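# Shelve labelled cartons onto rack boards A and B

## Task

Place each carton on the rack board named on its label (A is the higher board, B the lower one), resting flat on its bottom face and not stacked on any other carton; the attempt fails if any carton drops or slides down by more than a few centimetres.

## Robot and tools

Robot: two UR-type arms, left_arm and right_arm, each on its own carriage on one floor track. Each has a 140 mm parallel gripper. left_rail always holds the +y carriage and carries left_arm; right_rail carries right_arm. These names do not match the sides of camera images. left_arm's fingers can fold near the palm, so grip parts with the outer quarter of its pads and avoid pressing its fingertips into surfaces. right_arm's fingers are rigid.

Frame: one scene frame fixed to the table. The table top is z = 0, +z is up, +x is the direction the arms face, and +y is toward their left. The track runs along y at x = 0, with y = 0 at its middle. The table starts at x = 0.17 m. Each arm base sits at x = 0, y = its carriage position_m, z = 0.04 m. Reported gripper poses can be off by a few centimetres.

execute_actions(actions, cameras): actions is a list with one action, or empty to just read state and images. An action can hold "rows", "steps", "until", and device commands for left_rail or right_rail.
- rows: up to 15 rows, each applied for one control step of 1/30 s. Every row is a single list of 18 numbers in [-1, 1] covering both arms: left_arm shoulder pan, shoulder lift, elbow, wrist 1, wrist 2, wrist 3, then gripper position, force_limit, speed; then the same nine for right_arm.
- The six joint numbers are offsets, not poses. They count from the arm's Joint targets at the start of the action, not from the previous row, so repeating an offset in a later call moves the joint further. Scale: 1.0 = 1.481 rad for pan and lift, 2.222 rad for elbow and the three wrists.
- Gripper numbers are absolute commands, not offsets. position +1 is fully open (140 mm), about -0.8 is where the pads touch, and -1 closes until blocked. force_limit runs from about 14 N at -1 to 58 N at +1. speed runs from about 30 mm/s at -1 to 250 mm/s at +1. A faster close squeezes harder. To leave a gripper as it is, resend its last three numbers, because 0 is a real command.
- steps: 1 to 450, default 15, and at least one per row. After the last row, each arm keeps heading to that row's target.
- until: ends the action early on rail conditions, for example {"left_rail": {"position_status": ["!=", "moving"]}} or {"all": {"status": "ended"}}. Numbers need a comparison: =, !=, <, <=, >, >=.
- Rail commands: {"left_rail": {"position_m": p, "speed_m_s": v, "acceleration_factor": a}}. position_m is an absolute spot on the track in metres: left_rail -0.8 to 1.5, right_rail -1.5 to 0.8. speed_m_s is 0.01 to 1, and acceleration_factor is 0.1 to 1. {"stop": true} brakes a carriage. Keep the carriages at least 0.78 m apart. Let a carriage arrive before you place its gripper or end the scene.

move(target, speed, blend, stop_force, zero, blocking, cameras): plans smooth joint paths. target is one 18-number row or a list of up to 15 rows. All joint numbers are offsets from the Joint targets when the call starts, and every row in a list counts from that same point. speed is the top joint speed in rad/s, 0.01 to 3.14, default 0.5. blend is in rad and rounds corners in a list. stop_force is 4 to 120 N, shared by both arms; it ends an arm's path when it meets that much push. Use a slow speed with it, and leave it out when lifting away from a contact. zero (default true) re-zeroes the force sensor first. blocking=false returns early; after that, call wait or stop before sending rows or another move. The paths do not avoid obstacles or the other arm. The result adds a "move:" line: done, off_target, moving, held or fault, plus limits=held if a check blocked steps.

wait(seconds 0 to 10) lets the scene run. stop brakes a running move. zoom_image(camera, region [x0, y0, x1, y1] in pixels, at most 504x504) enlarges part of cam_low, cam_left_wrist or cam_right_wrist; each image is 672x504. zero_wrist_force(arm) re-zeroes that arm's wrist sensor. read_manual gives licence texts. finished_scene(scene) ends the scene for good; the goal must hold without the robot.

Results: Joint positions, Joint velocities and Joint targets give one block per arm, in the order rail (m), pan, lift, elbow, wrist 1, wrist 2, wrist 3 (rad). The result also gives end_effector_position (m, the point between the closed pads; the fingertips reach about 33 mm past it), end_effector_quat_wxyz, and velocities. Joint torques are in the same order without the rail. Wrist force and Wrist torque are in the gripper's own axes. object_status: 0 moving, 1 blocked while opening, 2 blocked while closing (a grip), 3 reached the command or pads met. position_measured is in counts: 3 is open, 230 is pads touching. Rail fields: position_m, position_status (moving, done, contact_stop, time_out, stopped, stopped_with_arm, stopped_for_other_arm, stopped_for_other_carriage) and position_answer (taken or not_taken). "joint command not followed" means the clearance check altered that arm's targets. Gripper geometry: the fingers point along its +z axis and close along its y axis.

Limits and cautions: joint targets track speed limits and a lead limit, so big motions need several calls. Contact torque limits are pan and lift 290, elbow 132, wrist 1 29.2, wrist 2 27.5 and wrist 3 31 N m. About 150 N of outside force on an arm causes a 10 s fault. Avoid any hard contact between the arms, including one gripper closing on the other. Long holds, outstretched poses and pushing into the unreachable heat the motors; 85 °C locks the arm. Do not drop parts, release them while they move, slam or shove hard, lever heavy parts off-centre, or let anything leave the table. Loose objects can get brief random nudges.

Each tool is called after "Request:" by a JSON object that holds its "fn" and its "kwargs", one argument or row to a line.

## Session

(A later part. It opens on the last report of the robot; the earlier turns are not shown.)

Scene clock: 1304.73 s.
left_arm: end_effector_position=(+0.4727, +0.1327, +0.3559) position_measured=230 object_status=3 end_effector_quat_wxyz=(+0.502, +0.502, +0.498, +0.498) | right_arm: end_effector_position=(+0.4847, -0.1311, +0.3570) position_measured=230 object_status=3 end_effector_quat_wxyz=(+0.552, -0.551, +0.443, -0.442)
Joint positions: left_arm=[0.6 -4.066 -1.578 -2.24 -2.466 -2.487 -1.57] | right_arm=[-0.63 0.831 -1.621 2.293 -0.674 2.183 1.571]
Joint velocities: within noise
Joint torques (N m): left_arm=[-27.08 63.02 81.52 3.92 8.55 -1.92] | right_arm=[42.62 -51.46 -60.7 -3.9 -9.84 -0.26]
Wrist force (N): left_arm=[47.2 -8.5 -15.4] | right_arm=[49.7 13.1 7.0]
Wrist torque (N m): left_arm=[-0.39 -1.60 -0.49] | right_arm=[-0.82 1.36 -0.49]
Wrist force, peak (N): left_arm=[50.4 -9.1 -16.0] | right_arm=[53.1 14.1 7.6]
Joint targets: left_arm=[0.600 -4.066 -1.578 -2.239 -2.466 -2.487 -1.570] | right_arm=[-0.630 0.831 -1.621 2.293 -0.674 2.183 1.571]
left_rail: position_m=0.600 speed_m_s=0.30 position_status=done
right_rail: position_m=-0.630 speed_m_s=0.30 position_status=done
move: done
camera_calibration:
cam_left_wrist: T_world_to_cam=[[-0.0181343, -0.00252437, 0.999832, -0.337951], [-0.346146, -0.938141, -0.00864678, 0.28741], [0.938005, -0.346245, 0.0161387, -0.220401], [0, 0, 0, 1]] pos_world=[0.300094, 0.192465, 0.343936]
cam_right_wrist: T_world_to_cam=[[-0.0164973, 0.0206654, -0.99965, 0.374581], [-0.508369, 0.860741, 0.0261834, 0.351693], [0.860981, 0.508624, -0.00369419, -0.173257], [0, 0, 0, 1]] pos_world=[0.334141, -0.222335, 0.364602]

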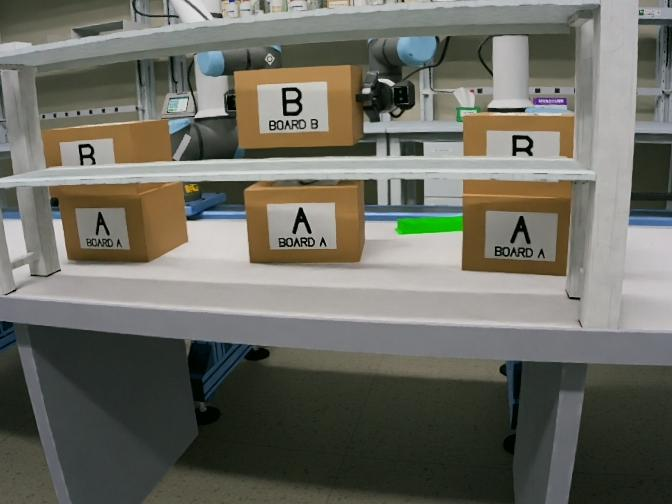

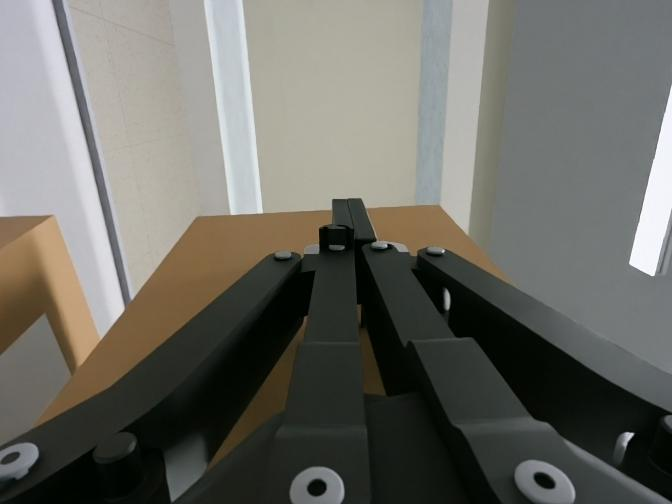

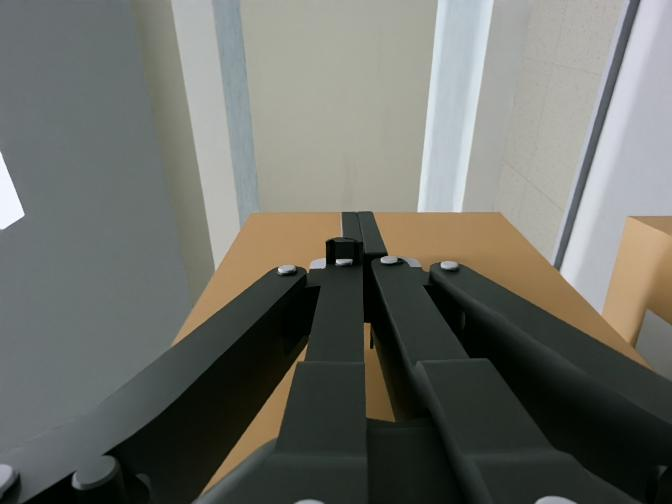

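Request:
{"fn": "move", "kwargs": {
  "target": [
    [0.0432, -0.00393, 0.00769, -0.00507, 0.03351, 0, -1, -1, -1, -0.03159, 0.01324, -0.01339, 0.00457, -0.01635, 0, -1, -1, -1],
    [0.08386, -0.01073, 0.01727, -0.01012, 0.06532, 0, -1, -1, -1, -0.06076, 0.0283, -0.02811, 0.00924, -0.03108, 0, -1, -1, -1],
    [0.12184, -0.02421, 0.02662, -0.01048, 0.09534, 0, -1, -1, -1, -0.08695, 0.04894, -0.04197, 0.00935, -0.04382, 0, -1, -1, -1]
  ],
  "speed": 0.1,
  "blend": 0.02,
  "cameras": ["cam_low", "cam_left_wrist", "cam_right_wrist"]
}}

Scene clock: 1441.57 s.
left_arm: end_effector_position=(+0.5758, +0.1329, +0.3660) position_measured=230 object_status=3 end_effector_quat_wxyz=(+0.510, +0.510, +0.490, +0.490) | right_arm: end_effector_position=(+0.5796, -0.1312, +0.3671) position_measured=230 object_status=3 end_effector_quat_wxyz=(+0.545, -0.544, +0.451, -0.451)
Joint positions: left_arm=[0.6 -3.886 -1.614 -2.18 -2.489 -2.275 -1.57] | right_arm=[-0.63 0.702 -1.548 2.2 -0.653 2.086 1.571]
Joint velocities: within noise
Joint torques (N m): left_arm=[-4.86 26.21 80.01 4.36 21.22 -2.11] | right_arm=[18.29 -37.49 -59.56 -3.59 -27.04 -0.4]
Wrist force (N): left_arm=[47.3 -9.8 -14.7] | right_arm=[51.0 14.6 7.2]
Wrist torque (N m): left_arm=[-0.42 -1.61 -0.50] | right_arm=[-0.72 1.09 -0.53]
Wrist force, peak (N): left_arm=[51.5 -8.9 -16.7] | right_arm=[54.5 14.5 7.5]
Joint targets: left_arm=[0.600 -3.886 -1.614 -2.180 -2.489 -2.275 -1.570] | right_arm=[-0.630 0.702 -1.548 2.200 -0.653 2.086 1.571]
left_rail: position_m=0.600 speed_m_s=0.30 position_status=done
right_rail: position_m=-0.630 speed_m_s=0.30 position_status=done
move: done
camera_calibration:
cam_left_wrist: T_world_to_cam=[[-0.0182064, -0.00195568, 0.999832, -0.346214], [-0.375456, -0.9268, -0.00864968, 0.338635], [0.926661, -0.375551, 0.0161394, -0.306784], [0, 0, 0, 1]] pos_world=[0.405124, 0.197957, 0.354036]
cam_right_wrist: T_world_to_cam=[[-0.0156564, 0.0210458, -0.999656, 0.385827], [-0.48107, 0.876297, 0.0259831, 0.38605], [0.876542, 0.481311, -0.00359511, -0.2675], [0, 0, 0, 1]] pos_world=[0.426232, -0.217664, 0.374702]

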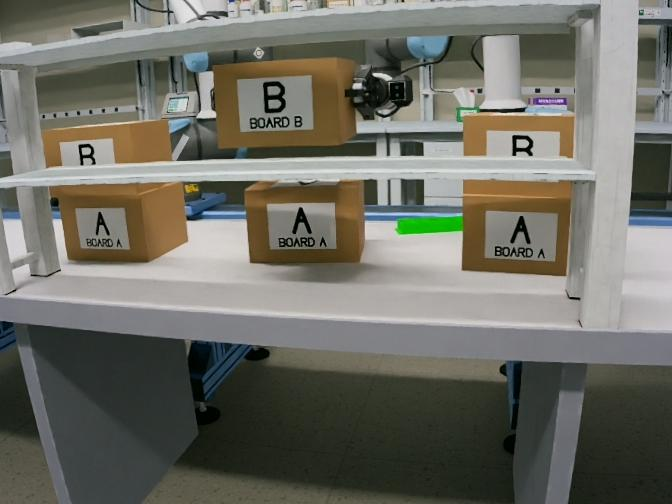

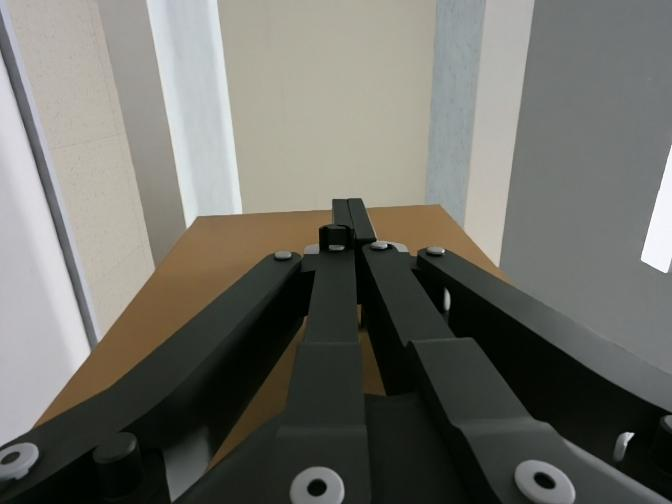

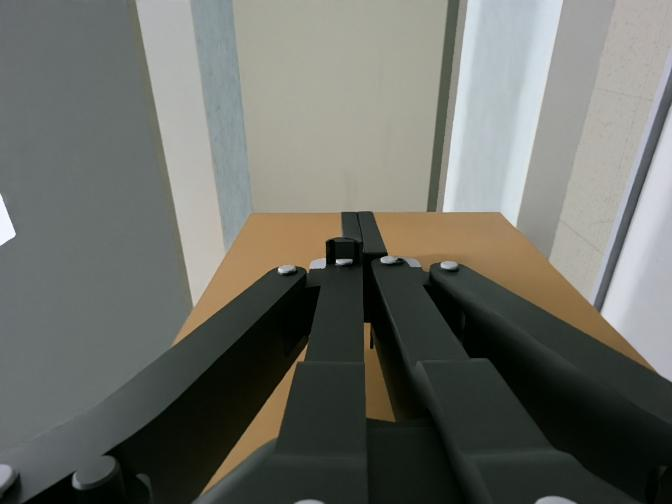

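Request:
{"fn": "move", "kwargs": {
  "target": [
    [0.03525, -0.01533, 0.01103, -0.00081, 0.02822, 0, -1, -1, -1, -0.02377, 0.0214, -0.01503, 0.00077, -0.01113, 0, -1, -1, -1],
    [0.06761, -0.03262, 0.02376, -0.00202, 0.05449, 0, -1, -1, -1, -0.04543, 0.04363, -0.03127, 0.00219, -0.02085, 0, -1, -1, -1],
    [0.09738, -0.0515, 0.0381, -0.00378, 0.07905, 0, -1, -1, -1, -0.06511, 0.0665, -0.04863, 0.00431, -0.02925, 0, -1, -1, -1],
    [0.12482, -0.07168, 0.05398, -0.00621, 0.10206, 0, -1, -1, -1, -0.083, 0.08984, -0.06706, 0.00718, -0.03646, 0, -1, -1, -1],
    [0.15001, -0.09304, 0.07135, -0.00934, 0.12356, 0, -1, -1, -1, -0.09928, 0.11363, -0.08654, 0.01081, -0.0426, 0, -1, -1, -1],
    [0.17312, -0.11535, 0.0901, -0.01321, 0.14367, 0, -1, -1, -1, -0.11426, 0.13774, -0.10701, 0.01521, -0.04787, 0, -1, -1, -1],
    [0.19409, -0.13868, 0.11026, -0.01783, 0.16236, 0, -1, -1, -1, -0.12783, 0.16222, -0.1285, 0.02038, -0.05221, 0, -1, -1, -1]
  ],
  "speed": 0.08,
  "blend": 0.02,
  "cameras": ["cam_low", "cam_left_wrist", "cam_right_wrist"]
}}

Scene clock: 1473.10 s.
left_arm: end_effector_position=(+0.8163, +0.1328, +0.3659) position_measured=230 object_status=3 end_effector_quat_wxyz=(+0.527, +0.528, +0.471, +0.471) | right_arm: end_effector_position=(+0.8008, -0.1311, +0.3671) position_measured=230 object_status=3 end_effector_quat_wxyz=(+0.528, -0.527, +0.471, -0.471)
Joint positions: left_arm=[0.6 -3.598 -1.819 -1.935 -2.529 -1.914 -1.57] | right_arm=[-0.63 0.513 -1.308 1.915 -0.608 1.97 1.571]
Joint velocities: within noise
Joint torques (N m): left_arm=[-19.27 48.25 75.42 3.45 20.98 -2.14] | right_arm=[28.52 -63.97 -59.57 -3.21 -26.46 -0.26]
Wrist force (N): left_arm=[46.3 -8.9 -14.7] | right_arm=[49.1 13.9 7.2]
Wrist torque (N m): left_arm=[-0.34 -1.58 -0.50] | right_arm=[-0.69 1.17 -0.52]
Wrist force, peak (N): left_arm=[50.6 -9.5 -15.8] | right_arm=[54.1 14.6 7.8]
Joint targets: left_arm=[0.600 -3.598 -1.819 -1.935 -2.529 -1.914 -1.570] | right_arm=[-0.630 0.513 -1.308 1.915 -0.608 1.970 1.571]
left_rail: position_m=0.600 speed_m_s=0.30 position_status=done
right_rail: position_m=-0.630 speed_m_s=0.30 position_status=done
move: done
camera_calibration:
cam_left_wrist: T_world_to_cam=[[-0.0181642, -0.000573786, 0.999835, -0.341935], [-0.442196, -0.896878, -0.00854815, 0.479308], [0.896735, -0.442278, 0.0160373, -0.496381], [0, 0, 0, 1]] pos_world=[0.650859, 0.210146, 0.353936]
cam_right_wrist: T_world_to_cam=[[-0.0140813, 0.0219148, -0.999661, 0.388124], [-0.415544, 0.909207, 0.0257852, 0.444286], [0.909464, 0.415766, -0.00369632, -0.496384], [0, 0, 0, 1]] pos_world=[0.641529, -0.206075, 0.374702]

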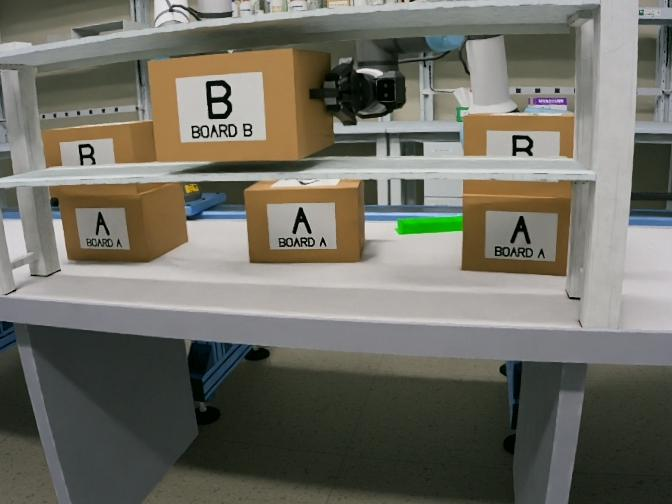

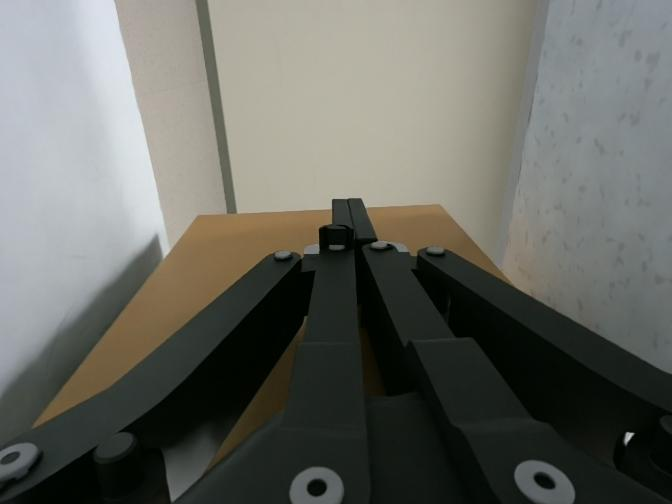

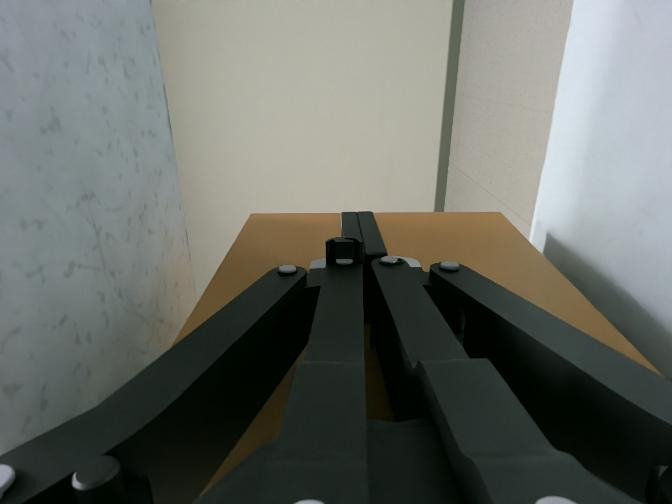

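Request:
{"fn": "move", "kwargs": {
  "target": [0, -0.0212, -0.01036, 0.02449, 0, 0, -1, -1, -1, 0, 0.02089, 0.01032, -0.02425, 0, 0, -1, -1, -1],
  "speed": 0.012,
  "stop_force": 8,
  "cameras": ["cam_low"]
}}

Scene clock: 1498.20 s.
left_arm: end_effector_position=(+0.8166, +0.1327, +0.3423) position_measured=230 object_status=3 end_effector_quat_wxyz=(+0.527, +0.528, +0.471, +0.471) | right_arm: end_effector_position=(+0.8011, -0.1310, +0.3426) position_measured=230 object_status=3 end_effector_quat_wxyz=(+0.528, -0.527, +0.471, -0.471)
Joint positions: left_arm=[0.6 -3.598 -1.844 -1.953 -2.486 -1.914 -1.57] | right_arm=[-0.63 0.513 -1.283 1.933 -0.652 1.97 1.571]
Joint velocities: within noise
Joint torques (N m): left_arm=[-22.81 88.17 68.45 2.64 19.77 -2.03] | right_arm=[35.8 -85.07 -52.99 -2.13 -25.57 -0.04]
Wrist force (N): left_arm=[45.3 -1.9 -13.9] | right_arm=[52.2 7.7 8.1]
Wrist torque (N m): left_arm=[-0.09 -1.52 -0.62] | right_arm=[-0.46 1.21 -0.42]
Wrist force, peak (N): left_arm=[48.2 -9.7 -15.4] | right_arm=[54.4 4.3 8.3]
Joint targets: left_arm=[0.600 -3.598 -1.844 -1.953 -2.486 -1.914 -1.570] | right_arm=[-0.630 0.513 -1.283 1.933 -0.652 1.970 1.571]
left_rail: position_m=0.600 speed_m_s=0.30 position_status=done
right_rail: position_m=-0.630 speed_m_s=0.30 position_status=done
move: contact (left_arm, right_arm); left_arm: the wrist 1 is farthest, 0.011 rad from its target
Images, in order (width x height): cam_low 672x504.

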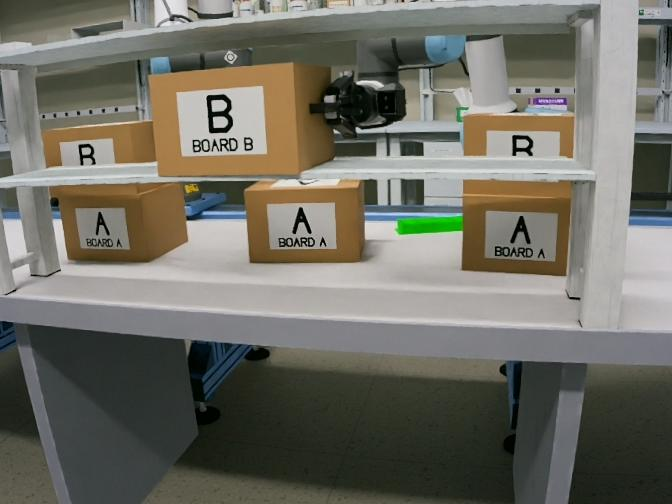

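Request:
{"fn": "move", "kwargs": {
  "target": [0, -0.00177, -0.00086, 0.00204, 0, 0, -1, -1, -1, 0, 0.00174, 0.00086, -0.00202, 0, 0, -1, -1, -1],
  "speed": 0.012,
  "cameras": []
}}

Scene clock: 1505.47 s.
left_arm: end_effector_position=(+0.8166, +0.1327, +0.3400) position_measured=230 object_status=3 end_effector_quat_wxyz=(+0.527, +0.528, +0.471, +0.471) | right_arm: end_effector_position=(+0.8011, -0.1310, +0.3405) position_measured=230 object_status=3 end_effector_quat_wxyz=(+0.528, -0.527, +0.471, -0.471)
Joint positions: left_arm=[0.6 -3.598 -1.846 -1.955 -2.481 -1.914 -1.57] | right_arm=[-0.63 0.513 -1.28 1.935 -0.657 1.97 1.571]
Joint velocities: within noise
Joint torques (N m): left_arm=[-20.03 31.7 35.02 6.24 20.05 -2.04] | right_arm=[58.78 -33.87 -24.61 -2.58 -25.47 0.05]
Wrist force (N): left_arm=[45.7 14.4 -17.0] | right_arm=[58.3 -18.1 -3.5]
Wrist torque (N m): left_arm=[0.47 -1.56 -0.99] | right_arm=[0.28 1.13 -0.10]
Wrist force, peak (N): left_arm=[45.7 14.4 -17.0] | right_arm=[58.3 -18.1 -3.5]
Joint targets: left_arm=[0.600 -3.598 -1.847 -1.955 -2.481 -1.914 -1.570] | right_arm=[-0.630 0.513 -1.280 1.935 -0.657 1.970 1.571]
left_rail: position_m=0.600 speed_m_s=0.30 position_status=done
right_rail: position_m=-0.630 speed_m_s=0.30 position_status=done
move: done
No camera images: "cameras" was empty.

Request:
{"fn": "move", "kwargs": {
  "target": [0.04061, 0.02552, -0.02297, 0.00596, 0.02707, 0, -1, -1, -1, -0.0389, -0.027, 0.02459, -0.0066, -0.02593, 0, -1, -1, -1],
  "speed": 0.025,
  "cameras": ["cam_low", "cam_left_wrist", "cam_right_wrist"]
}}

Scene clock: 1530.87 s.
left_arm: end_effector_position=(+0.8165, +0.1726, +0.3398) position_measured=230 object_status=3 end_effector_quat_wxyz=(+0.527, +0.528, +0.471, +0.471) | right_arm: end_effector_position=(+0.8010, -0.1709, +0.3401) position_measured=230 object_status=3 end_effector_quat_wxyz=(+0.528, -0.527, +0.471, -0.471)
Joint positions: left_arm=[0.6 -3.538 -1.809 -2.006 -2.468 -1.854 -1.57] | right_arm=[-0.63 0.455 -1.32 1.99 -0.672 1.913 1.571]
Joint velocities: within noise
Joint torques (N m): left_arm=[9.95 87.31 30.43 6.73 2.37 -2.15] | right_arm=[-16.02 -77.65 -25.93 -7.24 -3.47 -0.07]
Wrist force (N): left_arm=[0.0 0.1 0.1] | right_arm=[-0.3 5.0 1.3]
Wrist torque (N m): left_arm=[0.07 0.13 -0.31] | right_arm=[0.43 -0.08 -0.33]
Wrist force, peak (N): left_arm=[46.9 14.7 -16.7] | right_arm=[58.3 -19.1 -4.5]
Joint targets: left_arm=[0.600 -3.538 -1.809 -2.006 -2.468 -1.854 -1.570] | right_arm=[-0.630 0.455 -1.320 1.990 -0.672 1.912 1.571]
left_rail: position_m=0.600 speed_m_s=0.30 position_status=done
right_rail: position_m=-0.630 speed_m_s=0.30 position_status=done
move: done
camera_calibration:
cam_left_wrist: T_world_to_cam=[[-0.0183452, -0.000483113, 0.999832, -0.315617], [-0.442234, -0.896859, -0.00854759, 0.514889], [0.896712, -0.442317, 0.0162394, -0.47858], [0, 0, 0, 1]] pos_world=[0.651059, 0.249946, 0.327736]
cam_right_wrist: T_world_to_cam=[[-0.0138073, 0.0220365, -0.999662, 0.361863], [-0.415551, 0.909204, 0.025782, 0.481216], [0.909465, 0.415767, -0.00339634, -0.480132], [0, 0, 0, 1]] pos_world=[0.64163, -0.245874, 0.347703]

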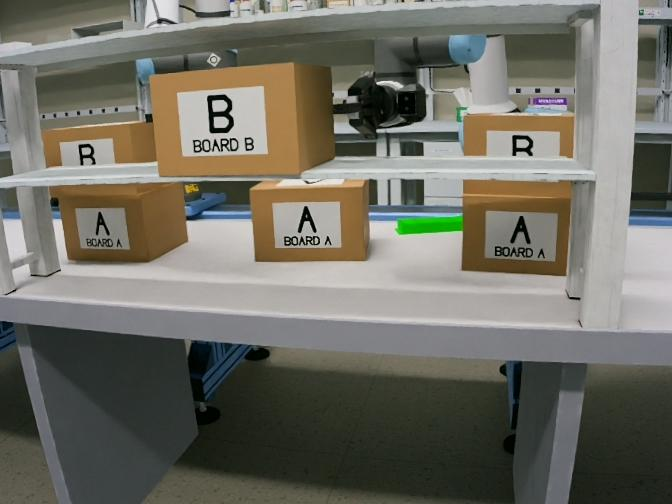

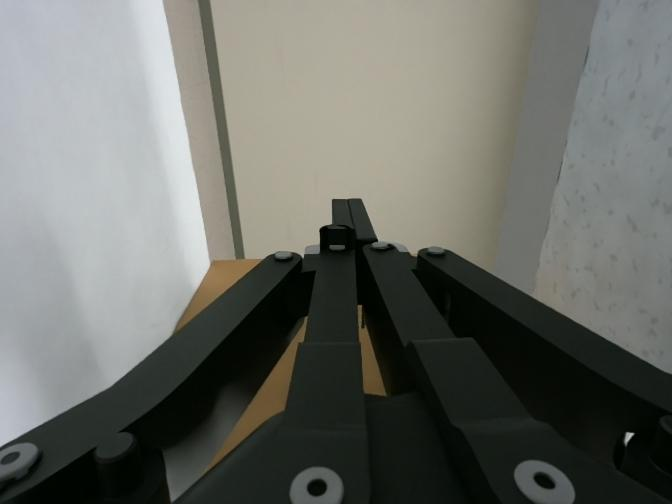

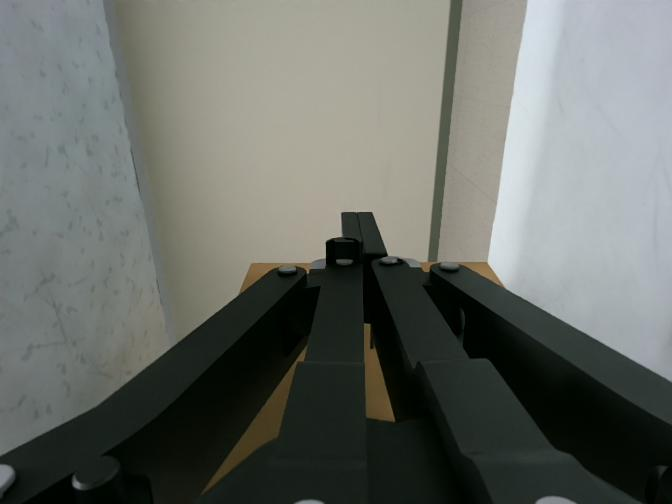

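Request:
{"fn": "move", "kwargs": {
  "target": [-0.29365, 0.22799, -0.1663, 0.01426, -0.24262, 0, -1, -1, -1, 0.16415, -0.26484, 0.18911, -0.0117, 0.06251, 0, -1, -1, -1],
  "speed": 0.3,
  "cameras": ["cam_low", "cam_left_wrist", "cam_right_wrist"]
}}

Scene clock: 1588.80 s.
left_arm: end_effector_position=(+0.4642, +0.2031, +0.3400) position_measured=230 object_status=3 end_effector_quat_wxyz=(+0.502, +0.502, +0.498, +0.498) | right_arm: end_effector_position=(+0.4899, -0.1970, +0.3402) position_measured=230 object_status=3 end_effector_quat_wxyz=(+0.551, -0.551, +0.443, -0.443)
Joint positions: left_arm=[0.6 -3.973 -1.471 -2.376 -2.436 -2.393 -1.57] | right_arm=[-0.63 0.698 -1.712 2.41 -0.698 2.051 1.571]
Joint velocities: within noise
Joint torques (N m): left_arm=[-15.26 53.67 29.02 5.72 -2.61 -1.97] | right_arm=[8.94 -38.34 -27.31 -6.89 3.11 0.01]
Wrist force (N): left_arm=[0.0 -0.1 0.1] | right_arm=[-0.4 4.7 2.0]
Wrist torque (N m): left_arm=[0.01 0.12 -0.30] | right_arm=[0.31 -0.04 -0.36]
Wrist force, peak (N): left_arm=[2.5 0.1 2.7] | right_arm=[0.6 5.0 3.6]
Joint targets: left_arm=[0.600 -3.973 -1.471 -2.376 -2.436 -2.393 -1.570] | right_arm=[-0.630 0.698 -1.712 2.410 -0.698 2.051 1.571]
left_rail: position_m=0.600 speed_m_s=0.30 position_status=done
right_rail: position_m=-0.630 speed_m_s=0.30 position_status=done
move: done
camera_calibration:
cam_left_wrist: T_world_to_cam=[[-0.0181359, -0.00251472, 0.999832, -0.321932], [-0.346651, -0.937954, -0.00864699, 0.350472], [0.937819, -0.34675, 0.016139, -0.187606], [0, 0, 0, 1]] pos_world=[0.291593, 0.262865, 0.327936]
cam_right_wrist: T_world_to_cam=[[-0.0175289, 0.0194881, -0.999656, 0.359536], [-0.507838, 0.861069, 0.0256913, 0.411444], [0.861274, 0.508114, -0.00519681, -0.143963], [0, 0, 0, 1]] pos_world=[0.339241, -0.288139, 0.348094]

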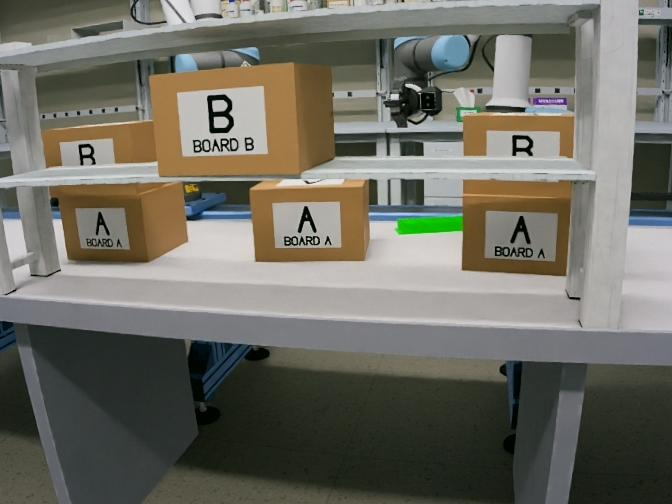

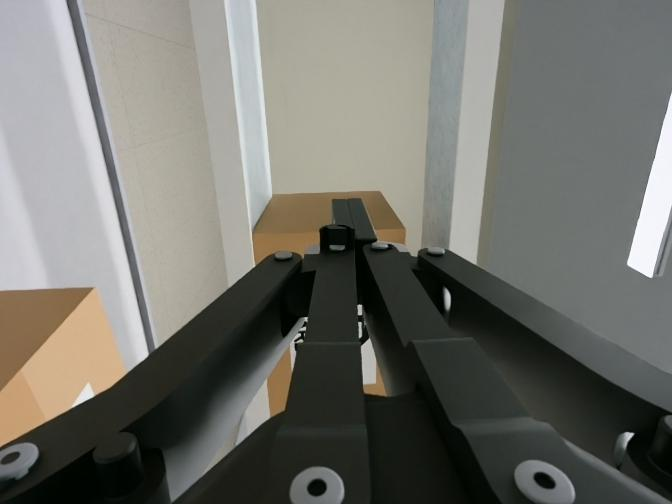

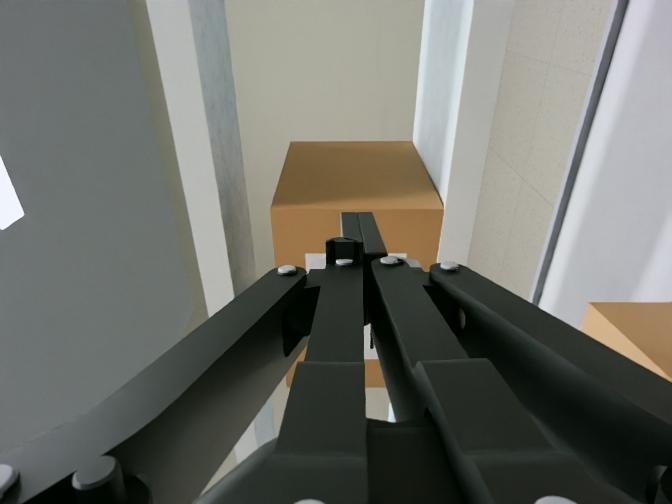

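Request:
{"fn": "zoom_image", "kwargs": {
  "camera": "cam_right_wrist",
  "region": [500, 240, 672, 420]
}}

Request:
{"fn": "zoom_image", "kwargs": {
  "camera": "cam_left_wrist",
  "region": [0, 240, 200, 460]
}}

Scaled by 2.800.

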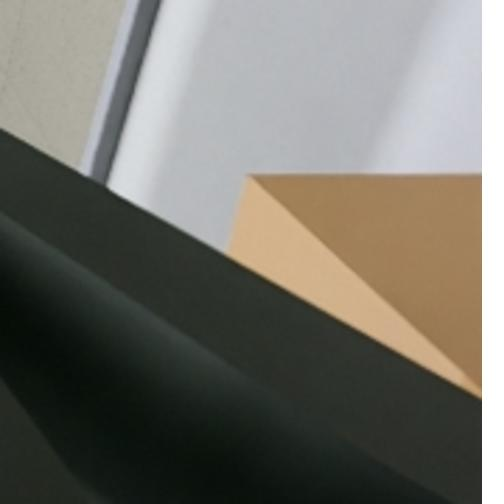

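Scaled by 2.291.

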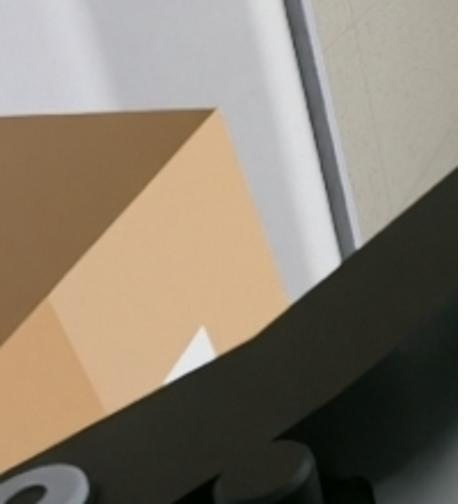

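Request:
{"fn": "move", "kwargs": {
  "target": [-0.02005, -0.32754, -0.05894, 0.27716, -0.01121, 0, -1, -1, -1, 0.02793, 0.35822, 0.03888, -0.27764, 0.02082, 0, -1, -1, -1],
  "speed": 0.25,
  "stop_force": 15,
  "cameras": ["cam_low", "cam_left_wrist", "cam_right_wrist"]
}}

Scene clock: 1636.97 s.
left_arm: end_effector_position=(+0.4504, +0.2002, +0.1146) position_measured=230 object_status=3 end_effector_quat_wxyz=(+0.503, +0.504, +0.496, +0.497) | right_arm: end_effector_position=(+0.4941, -0.1752, +0.1148) position_measured=230 object_status=3 end_effector_quat_wxyz=(+0.550, -0.550, +0.444, -0.444)
Joint positions: left_arm=[0.6 -4.003 -1.956 -2.507 -1.82 -2.418 -1.57] | right_arm=[-0.63 0.74 -1.182 2.496 -1.315 2.098 1.571]
Joint velocities: within noise
Joint torques (N m): left_arm=[-13.16 33 4.63 5.54 -2.45 -1.75] | right_arm=[10.79 -38.49 -5.18 -6.6 3.23 -0.03]
Wrist force (N): left_arm=[0.3 -0.4 -0.1] | right_arm=[-1.0 4.8 2.6]
Wrist torque (N m): left_arm=[-0.03 0.06 -0.32] | right_arm=[0.43 0.03 -0.38]
Wrist force, peak (N): left_arm=[0.1 1.4 -0.1] | right_arm=[-0.8 5.6 2.3]
Joint targets: left_arm=[0.600 -4.003 -1.956 -2.507 -1.820 -2.418 -1.570] | right_arm=[-0.630 0.740 -1.182 2.496 -1.314 2.098 1.571]
left_rail: position_m=0.600 speed_m_s=0.30 position_status=done
right_rail: position_m=-0.630 speed_m_s=0.30 position_status=done
move: done
camera_calibration:
cam_left_wrist: T_world_to_cam=[[-0.0179044, -0.00263094, 0.999836, -0.0970519], [-0.35116, -0.936274, -0.00875202, 0.342732], [0.936144, -0.351259, 0.0158395, -0.17045], [0, 0, 0, 1]] pos_world=[0.278182, 0.260763, 0.102735]
cam_right_wrist: T_world_to_cam=[[-0.0176073, 0.0194742, -0.999655, 0.133861], [-0.503619, 0.863544, 0.0256931, 0.398888], [0.863746, 0.503898, -0.00539708, -0.16175], [0, 0, 0, 1]] pos_world=[0.342955, -0.265559, 0.122693]

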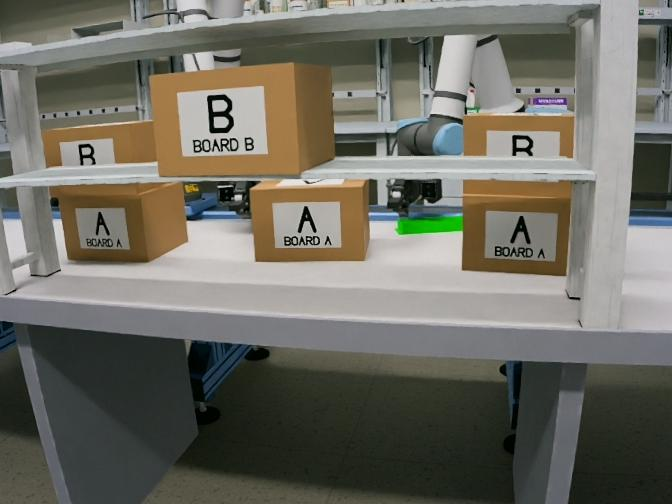

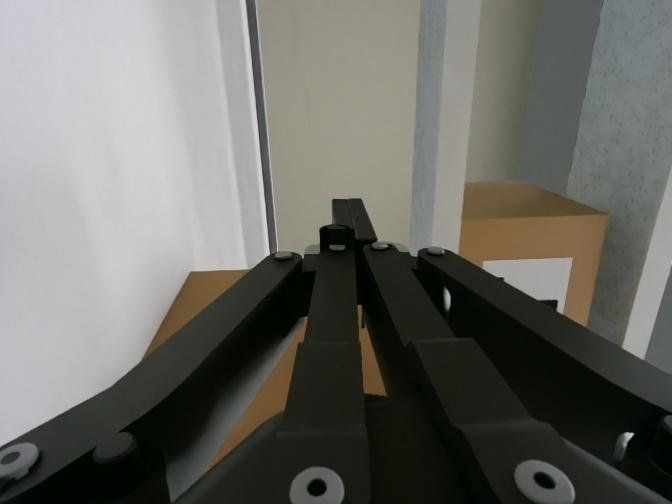

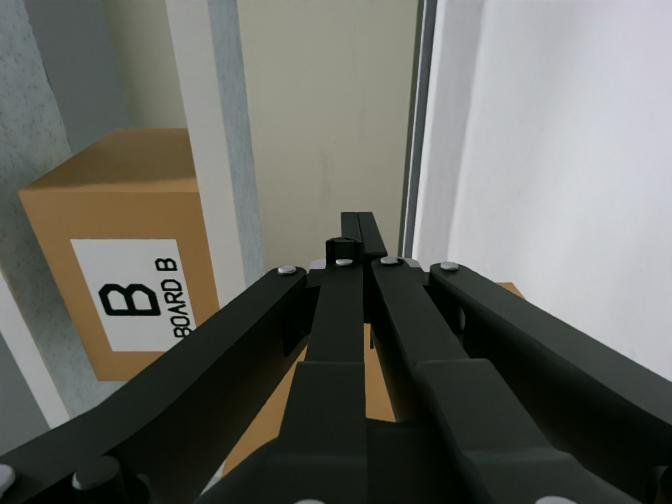

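Request:
{"fn": "execute_actions", "kwargs": {
  "actions": []
}}

Scene clock: 1696.83 s.
left_arm: end_effector_position=(+0.4504, +0.2002, +0.1146) position_measured=230 object_status=3 end_effector_quat_wxyz=(+0.503, +0.504, +0.496, +0.497) | right_arm: end_effector_position=(+0.4940, -0.1752, +0.1148) position_measured=230 object_status=3 end_effector_quat_wxyz=(+0.550, -0.550, +0.444, -0.444)
Joint positions: left_arm=[0.6 -4.003 -1.956 -2.507 -1.82 -2.418 -1.57] | right_arm=[-0.63 0.74 -1.182 2.496 -1.315 2.098 1.571]
Joint velocities: within noise
Joint torques (N m): left_arm=[-13.9 32.62 8.95 4.57 -1.84 -1.83] | right_arm=[10.72 -39.09 -10.76 -5.85 3 -0.33]
Wrist force (N): left_arm=[0.1 -0.3 -0.2] | right_arm=[-0.8 4.8 2.5]
Wrist torque (N m): left_arm=[0.00 0.10 -0.31] | right_arm=[0.42 -0.01 -0.38]
Wrist force, peak (N): left_arm=[0.3 -0.5 -0.2] | right_arm=[-0.9 4.9 2.6]
Joint targets: left_arm=[0.600 -4.003 -1.956 -2.507 -1.820 -2.418 -1.570] | right_arm=[-0.630 0.740 -1.182 2.496 -1.314 2.098 1.571]
Tool commands: left_gripper/position=-1.0 left_gripper/force_limit=-1.0 left_gripper/speed=-1.0 right_gripper/position=-1.0 right_gripper/force_limit=-1.0 right_gripper/speed=-1.0
left_rail: position_m=0.600 speed_m_s=0.30 position_status=done
right_rail: position_m=-0.630 speed_m_s=0.30 position_status=done
camera_calibration:
cam_left_wrist: T_world_to_cam=[[-0.0179044, -0.00263094, 0.999836, -0.0970519], [-0.35116, -0.936274, -0.00875202, 0.342732], [0.936144, -0.351259, 0.0158395, -0.17045], [0, 0, 0, 1]] pos_world=[0.278182, 0.260763, 0.102735]
cam_right_wrist: T_world_to_cam=[[-0.0176073, 0.0194742, -0.999655, 0.133861], [-0.503619, 0.863544, 0.0256931, 0.398888], [0.863746, 0.503898, -0.00539708, -0.16175], [0, 0, 0, 1]] pos_world=[0.342955, -0.265559, 0.122693]

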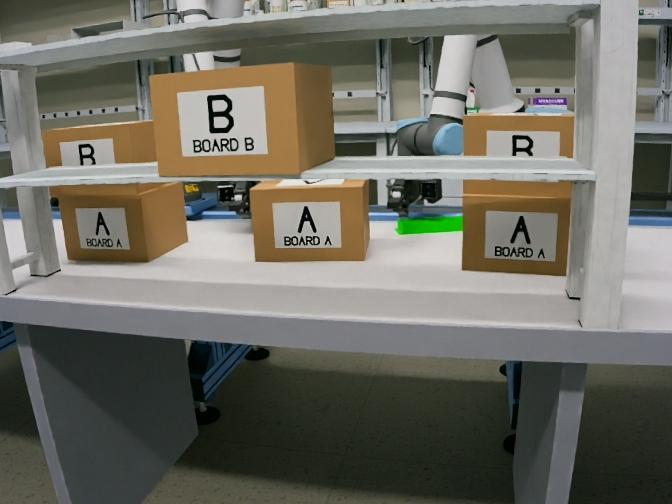

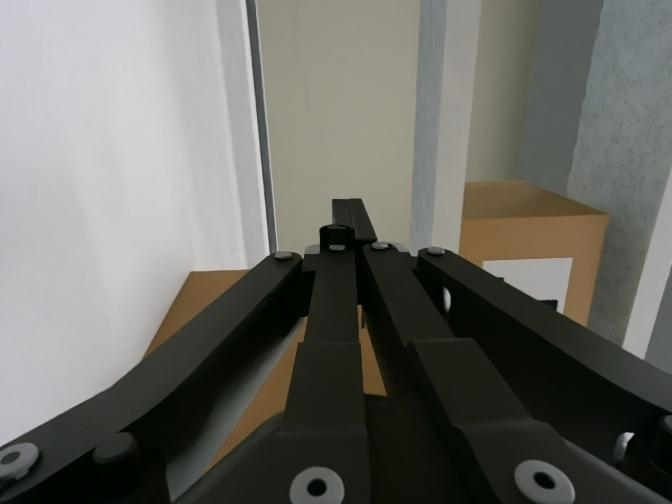

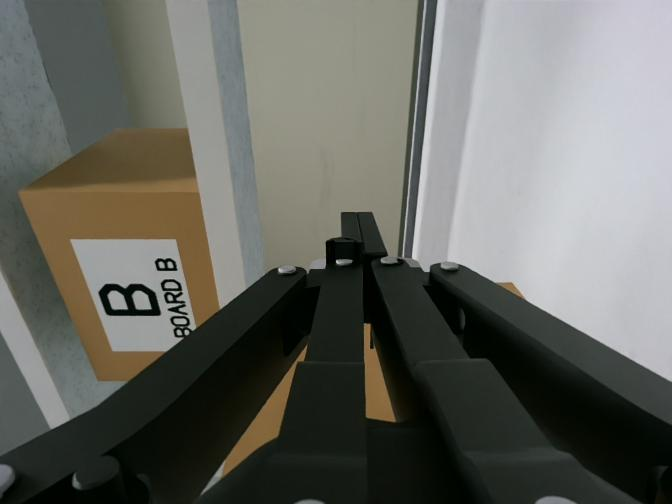

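Request:
{"fn": "move", "kwargs": {
  "target": [-0.069236, -0.042012, 0.069931, -0.041929, -0.046147, 0, -1, -1, -1, 0.0983, 0.038332, -0.063516, 0.037967, 0.065518, 0, -1, -1, -1],
  "speed": 0.03,
  "stop_force": 8,
  "cameras": ["cam_low"]
}}

Scene clock: 1759.83 s.
left_arm: end_effector_position=(+0.4578, +0.1442, +0.1144) position_measured=230 object_status=3 end_effector_quat_wxyz=(+0.503, +0.504, +0.496, +0.497) | right_arm: end_effector_position=(+0.4911, -0.1228, +0.1146) position_measured=230 object_status=3 end_effector_quat_wxyz=(+0.550, -0.550, +0.444, -0.444)
Joint positions: left_arm=[0.6 -4.075 -2 -2.397 -1.886 -2.491 -1.57] | right_arm=[-0.63 0.837 -1.144 2.403 -1.258 2.194 1.571]
Joint velocities: within noise
Joint torques (N m): left_arm=[6.94 79.98 9.17 5.15 3.95 -1.9] | right_arm=[-12.6 -69.98 -9.47 -6.59 -3.15 -0.27]
Wrist force (N): left_arm=[5.3 1.6 1.5] | right_arm=[2.0 4.3 1.3]
Wrist torque (N m): left_arm=[0.03 0.36 -0.32] | right_arm=[0.43 -0.20 -0.34]
Wrist force, peak (N): left_arm=[12.1 1.8 -2.8] | right_arm=[12.0 2.5 -0.9]
Joint targets: left_arm=[0.600 -4.075 -2.000 -2.397 -1.886 -2.491 -1.570] | right_arm=[-0.630 0.837 -1.144 2.403 -1.258 2.195 1.571]
left_rail: position_m=0.600 speed_m_s=0.30 position_status=done
right_rail: position_m=-0.630 speed_m_s=0.30 position_status=done
move: contact (left_arm, right_arm); left_arm: the elbow is farthest, 0.045 rad from its target; right_arm: the shoulder pan is farthest, 0.049 rad from its target
Images, in order (width x height): cam_low 672x504.

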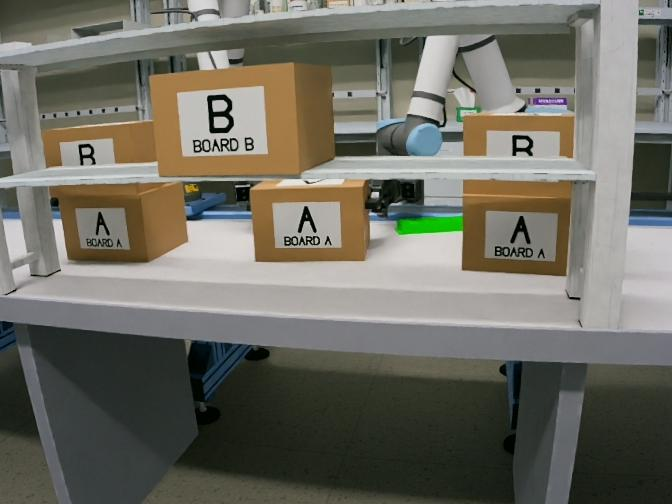

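Request:
{"fn": "move", "kwargs": {
  "target": [-0.0027209, -0.0018269, 0.002969, -0.0017513, -0.0018135, 0, -1, -1, -1, 0.0039615, 0.0016608, -0.0027081, 0.0016012, 0.0026404, 0, -1, -1, -1],
  "speed": 0.02,
  "stop_force": 60,
  "zero": false,
  "cameras": []
}}

Scene clock: 1787.87 s.
left_arm: end_effector_position=(+0.4581, +0.1408, +0.1144) position_measured=230 object_status=3 end_effector_quat_wxyz=(+0.503, +0.504, +0.496, +0.497) | right_arm: end_effector_position=(+0.4908, -0.1194, +0.1146) position_measured=230 object_status=3 end_effector_quat_wxyz=(+0.550, -0.550, +0.444, -0.444)
Joint positions: left_arm=[0.6 -4.079 -2.003 -2.39 -1.89 -2.495 -1.57] | right_arm=[-0.63 0.842 -1.142 2.397 -1.255 2.2 1.571]
Joint velocities: within noise
Joint torques (N m): left_arm=[-36.08 33.11 54.63 1.22 12.25 -1.93] | right_arm=[32.05 -41.84 -44.9 -0.59 -7.83 -0.41]
Wrist force (N): left_arm=[51.7 12.3 -7.7] | right_arm=[53.9 -8.2 -16.0]
Wrist torque (N m): left_arm=[-0.32 1.95 -0.50] | right_arm=[0.16 -1.99 -0.41]
Wrist force, peak (N): left_arm=[51.6 13.3 -7.6] | right_arm=[54.2 -8.6 -16.2]
Joint targets: left_arm=[0.600 -4.079 -2.003 -2.390 -1.890 -2.495 -1.570] | right_arm=[-0.630 0.842 -1.142 2.397 -1.255 2.200 1.571]
left_rail: position_m=0.600 speed_m_s=0.30 position_status=done
right_rail: position_m=-0.630 speed_m_s=0.30 position_status=done
move: done
No camera images: "cameras" was empty.

Request:
{"fn": "move", "kwargs": {
  "target": [
    [0, 0.045406, 0.001587, -0.031851, 0, 0, -1, -1, -1, 0, -0.045762, -0.001609, 0.03211, 0, 0, -1, -1, -1],
    [0, 0.089171, 0.004864, -0.064298, 0, 0, -1, -1, -1, 0, -0.089861, -0.004919, 0.064813, 0, 0, -1, -1, -1],
    [0, 0.130999, 0.009772, -0.097085, 0, 0, -1, -1, -1, 0, -0.131996, -0.009869, 0.097847, 0, 0, -1, -1, -1],
    [0, 0.170593, 0.016252, -0.129955, 0, 0, -1, -1, -1, 0, -0.171864, -0.016401, 0.130951, 0, 0, -1, -1, -1],
    [0, 0.207584, 0.024254, -0.162612, 0, 0, -1, -1, -1, 0, -0.209091, -0.02446, 0.163822, 0, 0, -1, -1, -1],
    [0, 0.241887, 0.033694, -0.194915, 0, 0, -1, -1, -1, 0, -0.243591, -0.033961, 0.196318, 0, 0, -1, -1, -1],
    [0, 0.273282, 0.044497, -0.226644, 0, 0, -1, -1, -1, 0, -0.275142, -0.044829, 0.228216, 0, 0, -1, -1, -1],
    [0, 0.301803, 0.056585, -0.257742, 0, 0, -1, -1, -1, 0, -0.303783, -0.056985, 0.259461, 0, 0, -1, -1, -1]
  ],
  "speed": 0.1,
  "blend": 0.02,
  "cameras": ["cam_low"]
}}

Scene clock: 1919.03 s.
left_arm: end_effector_position=(+0.4580, +0.1410, +0.3545) position_measured=230 object_status=3 end_effector_quat_wxyz=(+0.503, +0.504, +0.496, +0.497) | right_arm: end_effector_position=(+0.4906, -0.1195, +0.3546) position_measured=230 object_status=3 end_effector_quat_wxyz=(+0.550, -0.550, +0.444, -0.444)
Joint positions: left_arm=[0.6 -4.079 -1.556 -2.265 -2.463 -2.495 -1.57] | right_arm=[-0.63 0.842 -1.591 2.27 -0.678 2.2 1.571]
Joint velocities: within noise
Joint torques (N m): left_arm=[-34.43 64.36 78.44 3.86 27.42 -1.57] | right_arm=[8.77 -52.76 -68.33 -4.48 -21.81 -0.45]
Wrist force (N): left_arm=[50.6 -9.1 4.4] | right_arm=[48.8 16.8 -12.1]
Wrist torque (N m): left_arm=[0.25 2.10 -0.20] | right_arm=[0.85 -1.56 -0.85]
Wrist force, peak (N): left_arm=[54.9 -9.7 4.8] | right_arm=[53.6 17.5 -12.6]
Joint targets: left_arm=[0.600 -4.079 -1.556 -2.264 -2.463 -2.495 -1.570] | right_arm=[-0.630 0.842 -1.592 2.270 -0.678 2.200 1.571]
left_rail: position_m=0.600 speed_m_s=0.30 position_status=done
right_rail: position_m=-0.630 speed_m_s=0.30 position_status=done
move: done
Images, in order (width x height): cam_low 672x504.

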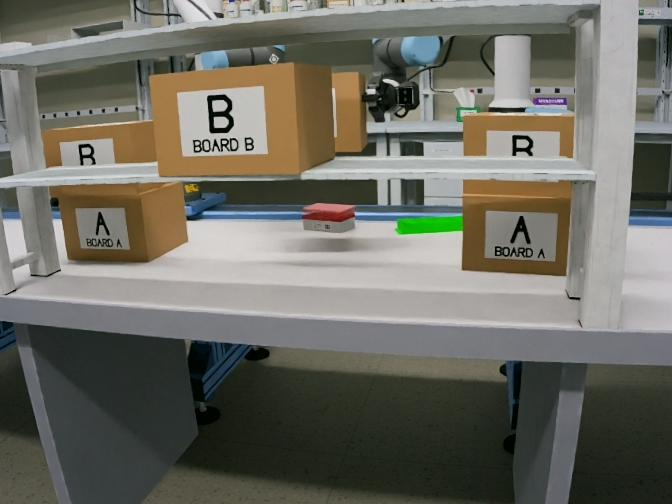

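Request:
{"fn": "move", "kwargs": {
  "target": [
    [0, 0.025573, 0.013292, -0.030336, 0, 0, -1, -1, -1, 0, -0.025659, -0.013359, 0.030461, 0, 0, -1, -1, -1],
    [0, 0.048303, 0.027723, -0.059917, 0, 0, -1, -1, -1, 0, -0.048445, -0.027856, 0.060146, 0, 0, -1, -1, -1],
    [0, 0.068228, 0.043218, -0.088693, 0, 0, -1, -1, -1, 0, -0.068398, -0.043416, 0.089005, 0, 0, -1, -1, -1],
    [0, 0.085479, 0.059732, -0.116705, 0, 0, -1, -1, -1, 0, -0.085657, -0.059992, 0.117084, 0, 0, -1, -1, -1],
    [0, 0.100161, 0.077202, -0.143961, 0, 0, -1, -1, -1, 0, -0.100327, -0.077521, 0.144391, 0, 0, -1, -1, -1],
    [0, 0.1124, 0.095602, -0.170519, 0, 0, -1, -1, -1, 0, -0.11254, -0.095978, 0.170988, 0, 0, -1, -1, -1],
    [0, 0.122319, 0.114899, -0.196427, 0, 0, -1, -1, -1, 0, -0.122423, -0.115326, 0.196924, 0, 0, -1, -1, -1],
    [0, 0.130043, 0.135057, -0.221733, 0, 0, -1, -1, -1, 0, -0.130102, -0.135531, 0.222246, 0, 0, -1, -1, -1],
    [0, 0.136427, 0.15967, -0.250601, 0, 0, -1, -1, -1, 0, -0.136424, -0.160194, 0.251123, 0, 0, -1, -1, -1]
  ],
  "speed": 0.1,
  "blend": 0.02,
  "cameras": ["cam_low"]
}}

Scene clock: 1947.90 s.
left_arm: end_effector_position=(+0.4578, +0.1412, +0.6295) position_measured=230 object_status=3 end_effector_quat_wxyz=(+0.503, +0.504, +0.496, +0.497) | right_arm: end_effector_position=(+0.4905, -0.1197, +0.6296) position_measured=230 object_status=3 end_effector_quat_wxyz=(+0.550, -0.550, +0.444, -0.444)
Joint positions: left_arm=[0.6 -4.079 -1.354 -1.91 -3.02 -2.495 -1.57] | right_arm=[-0.63 0.842 -1.794 1.914 -0.12 2.2 1.571]
Joint velocities: within noise
Joint torques (N m): left_arm=[-33.11 36.35 78.67 3.99 18.66 -1.64] | right_arm=[22.43 -29.92 -67.82 -4.8 -18.73 -0.36]
Wrist force (N): left_arm=[58.3 -9.3 5.1] | right_arm=[56.8 17.0 -13.9]
Wrist torque (N m): left_arm=[0.23 2.38 -0.20] | right_arm=[0.81 -1.86 -0.87]
Wrist force, peak (N): left_arm=[63.3 -9.1 4.9] | right_arm=[62.1 18.0 -14.9]
Joint targets: left_arm=[0.600 -4.079 -1.354 -1.910 -3.020 -2.495 -1.570] | right_arm=[-0.630 0.842 -1.794 1.914 -0.120 2.200 1.571]
left_rail: position_m=0.600 speed_m_s=0.30 position_status=done
right_rail: position_m=-0.630 speed_m_s=0.30 position_status=done
move: done
Images, in order (width x height): cam_low 672x504.

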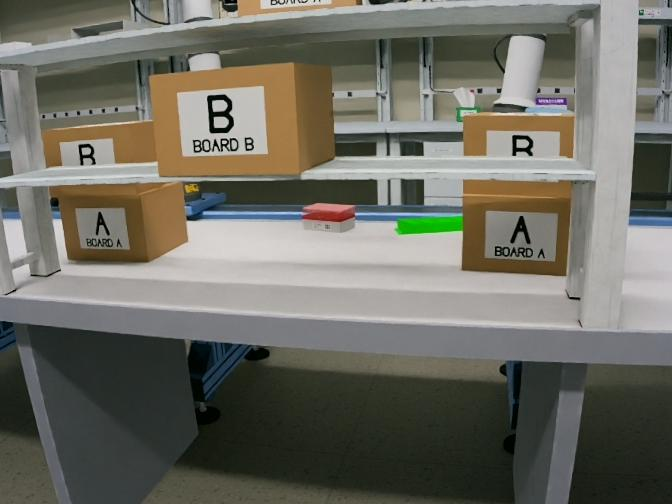

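Request:
{"fn": "move", "kwargs": {
  "target": [
    [0.036974, -0.007751, 0.003999, 0.001167, 0.028376, 0, -1, -1, -1, -0.027679, 0.01365, -0.007025, -0.002073, -0.014716, 0, -1, -1, -1],
    [0.071941, -0.017545, 0.009135, 0.002559, 0.055413, 0, -1, -1, -1, -0.05345, 0.028601, -0.014941, -0.004122, -0.028162, 0, -1, -1, -1],
    [0.104861, -0.029232, 0.015397, 0.004087, 0.081086, 0, -1, -1, -1, -0.077407, 0.044728, -0.023743, -0.006069, -0.040398, 0, -1, -1, -1],
    [0.135743, -0.042669, 0.022776, 0.005664, 0.105401, 0, -1, -1, -1, -0.099653, 0.061914, -0.033421, -0.007846, -0.051494, 0, -1, -1, -1],
    [0.164544, -0.057708, 0.031259, 0.007204, 0.128329, 0, -1, -1, -1, -0.120283, 0.080027, -0.043963, -0.009377, -0.061513, 0, -1, -1, -1],
    [0.191371, -0.074201, 0.040836, 0.008621, 0.149942, 0, -1, -1, -1, -0.13941, 0.098983, -0.055363, -0.010611, -0.070529, 0, -1, -1, -1],
    [0.216273, -0.091991, 0.051492, 0.009822, 0.170271, 0, -1, -1, -1, -0.157145, 0.118673, -0.067614, -0.011484, -0.078618, 0, -1, -1, -1],
    [0.239376, -0.110959, 0.06322, 0.010736, 0.189401, 0, -1, -1, -1, -0.17359, 0.139038, -0.080716, -0.011955, -0.085848, 0, -1, -1, -1],
    [0.260779, -0.130965, 0.07601, 0.01128, 0.207398, 0, -1, -1, -1, -0.188858, 0.159991, -0.094663, -0.011973, -0.092293, 0, -1, -1, -1],
    [0.280602, -0.151924, 0.089865, 0.011395, 0.224342, 0, -1, -1, -1, -0.203036, 0.181501, -0.109467, -0.011506, -0.09801, 0, -1, -1, -1],
    [0.298963, -0.173735, 0.104782, 0.011016, 0.240311, 0, -1, -1, -1, -0.21622, 0.203518, -0.125134, -0.010514, -0.103067, 0, -1, -1, -1],
    [0.315973, -0.196307, 0.12076, 0.010082, 0.255381, 0, -1, -1, -1, -0.228493, 0.226008, -0.141669, -0.008969, -0.107515, 0, -1, -1, -1]
  ],
  "speed": 0.085,
  "blend": 0.02,
  "cameras": ["cam_low"]
}}

Scene clock: 2125.10 s.
left_arm: end_effector_position=(+0.8041, +0.1298, +0.6295) position_measured=230 object_status=3 end_effector_quat_wxyz=(+0.527, +0.528, +0.471, +0.471) | right_arm: end_effector_position=(+0.8096, -0.1326, +0.6296) position_measured=230 object_status=3 end_effector_quat_wxyz=(+0.528, -0.527, +0.471, -0.471)
Joint positions: left_arm=[0.6 -3.611 -1.644 -1.642 -2.997 -1.927 -1.57] | right_arm=[-0.63 0.504 -1.459 1.599 -0.14 1.962 1.571]
Joint velocities: within noise
Joint torques (N m): left_arm=[-39.49 42.13 75.42 3.21 31.2 -1.51] | right_arm=[23.96 -45.26 -66.61 -4.86 -25.67 -0.41]
Wrist force (N): left_arm=[57.7 -10.2 4.9] | right_arm=[56.9 17.7 -13.4]
Wrist torque (N m): left_arm=[0.20 2.40 -0.21] | right_arm=[0.86 -1.73 -0.89]
Wrist force, peak (N): left_arm=[60.7 -10.1 5.5] | right_arm=[59.9 17.3 -14.4]
Joint targets: left_arm=[0.600 -3.611 -1.645 -1.641 -2.998 -1.927 -1.570] | right_arm=[-0.630 0.504 -1.459 1.599 -0.140 1.961 1.571]
left_rail: position_m=0.600 speed_m_s=0.30 position_status=done
right_rail: position_m=-0.630 speed_m_s=0.30 position_status=done
move: done; blend cut to 0.0188 rad at target 9, 0.0177 rad at target 10, 0.0177 rad at target 11
Images, in order (width x height): cam_low 672x504.

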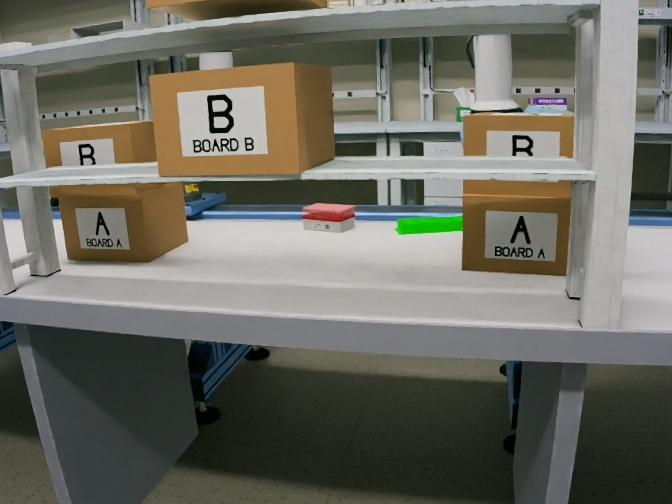

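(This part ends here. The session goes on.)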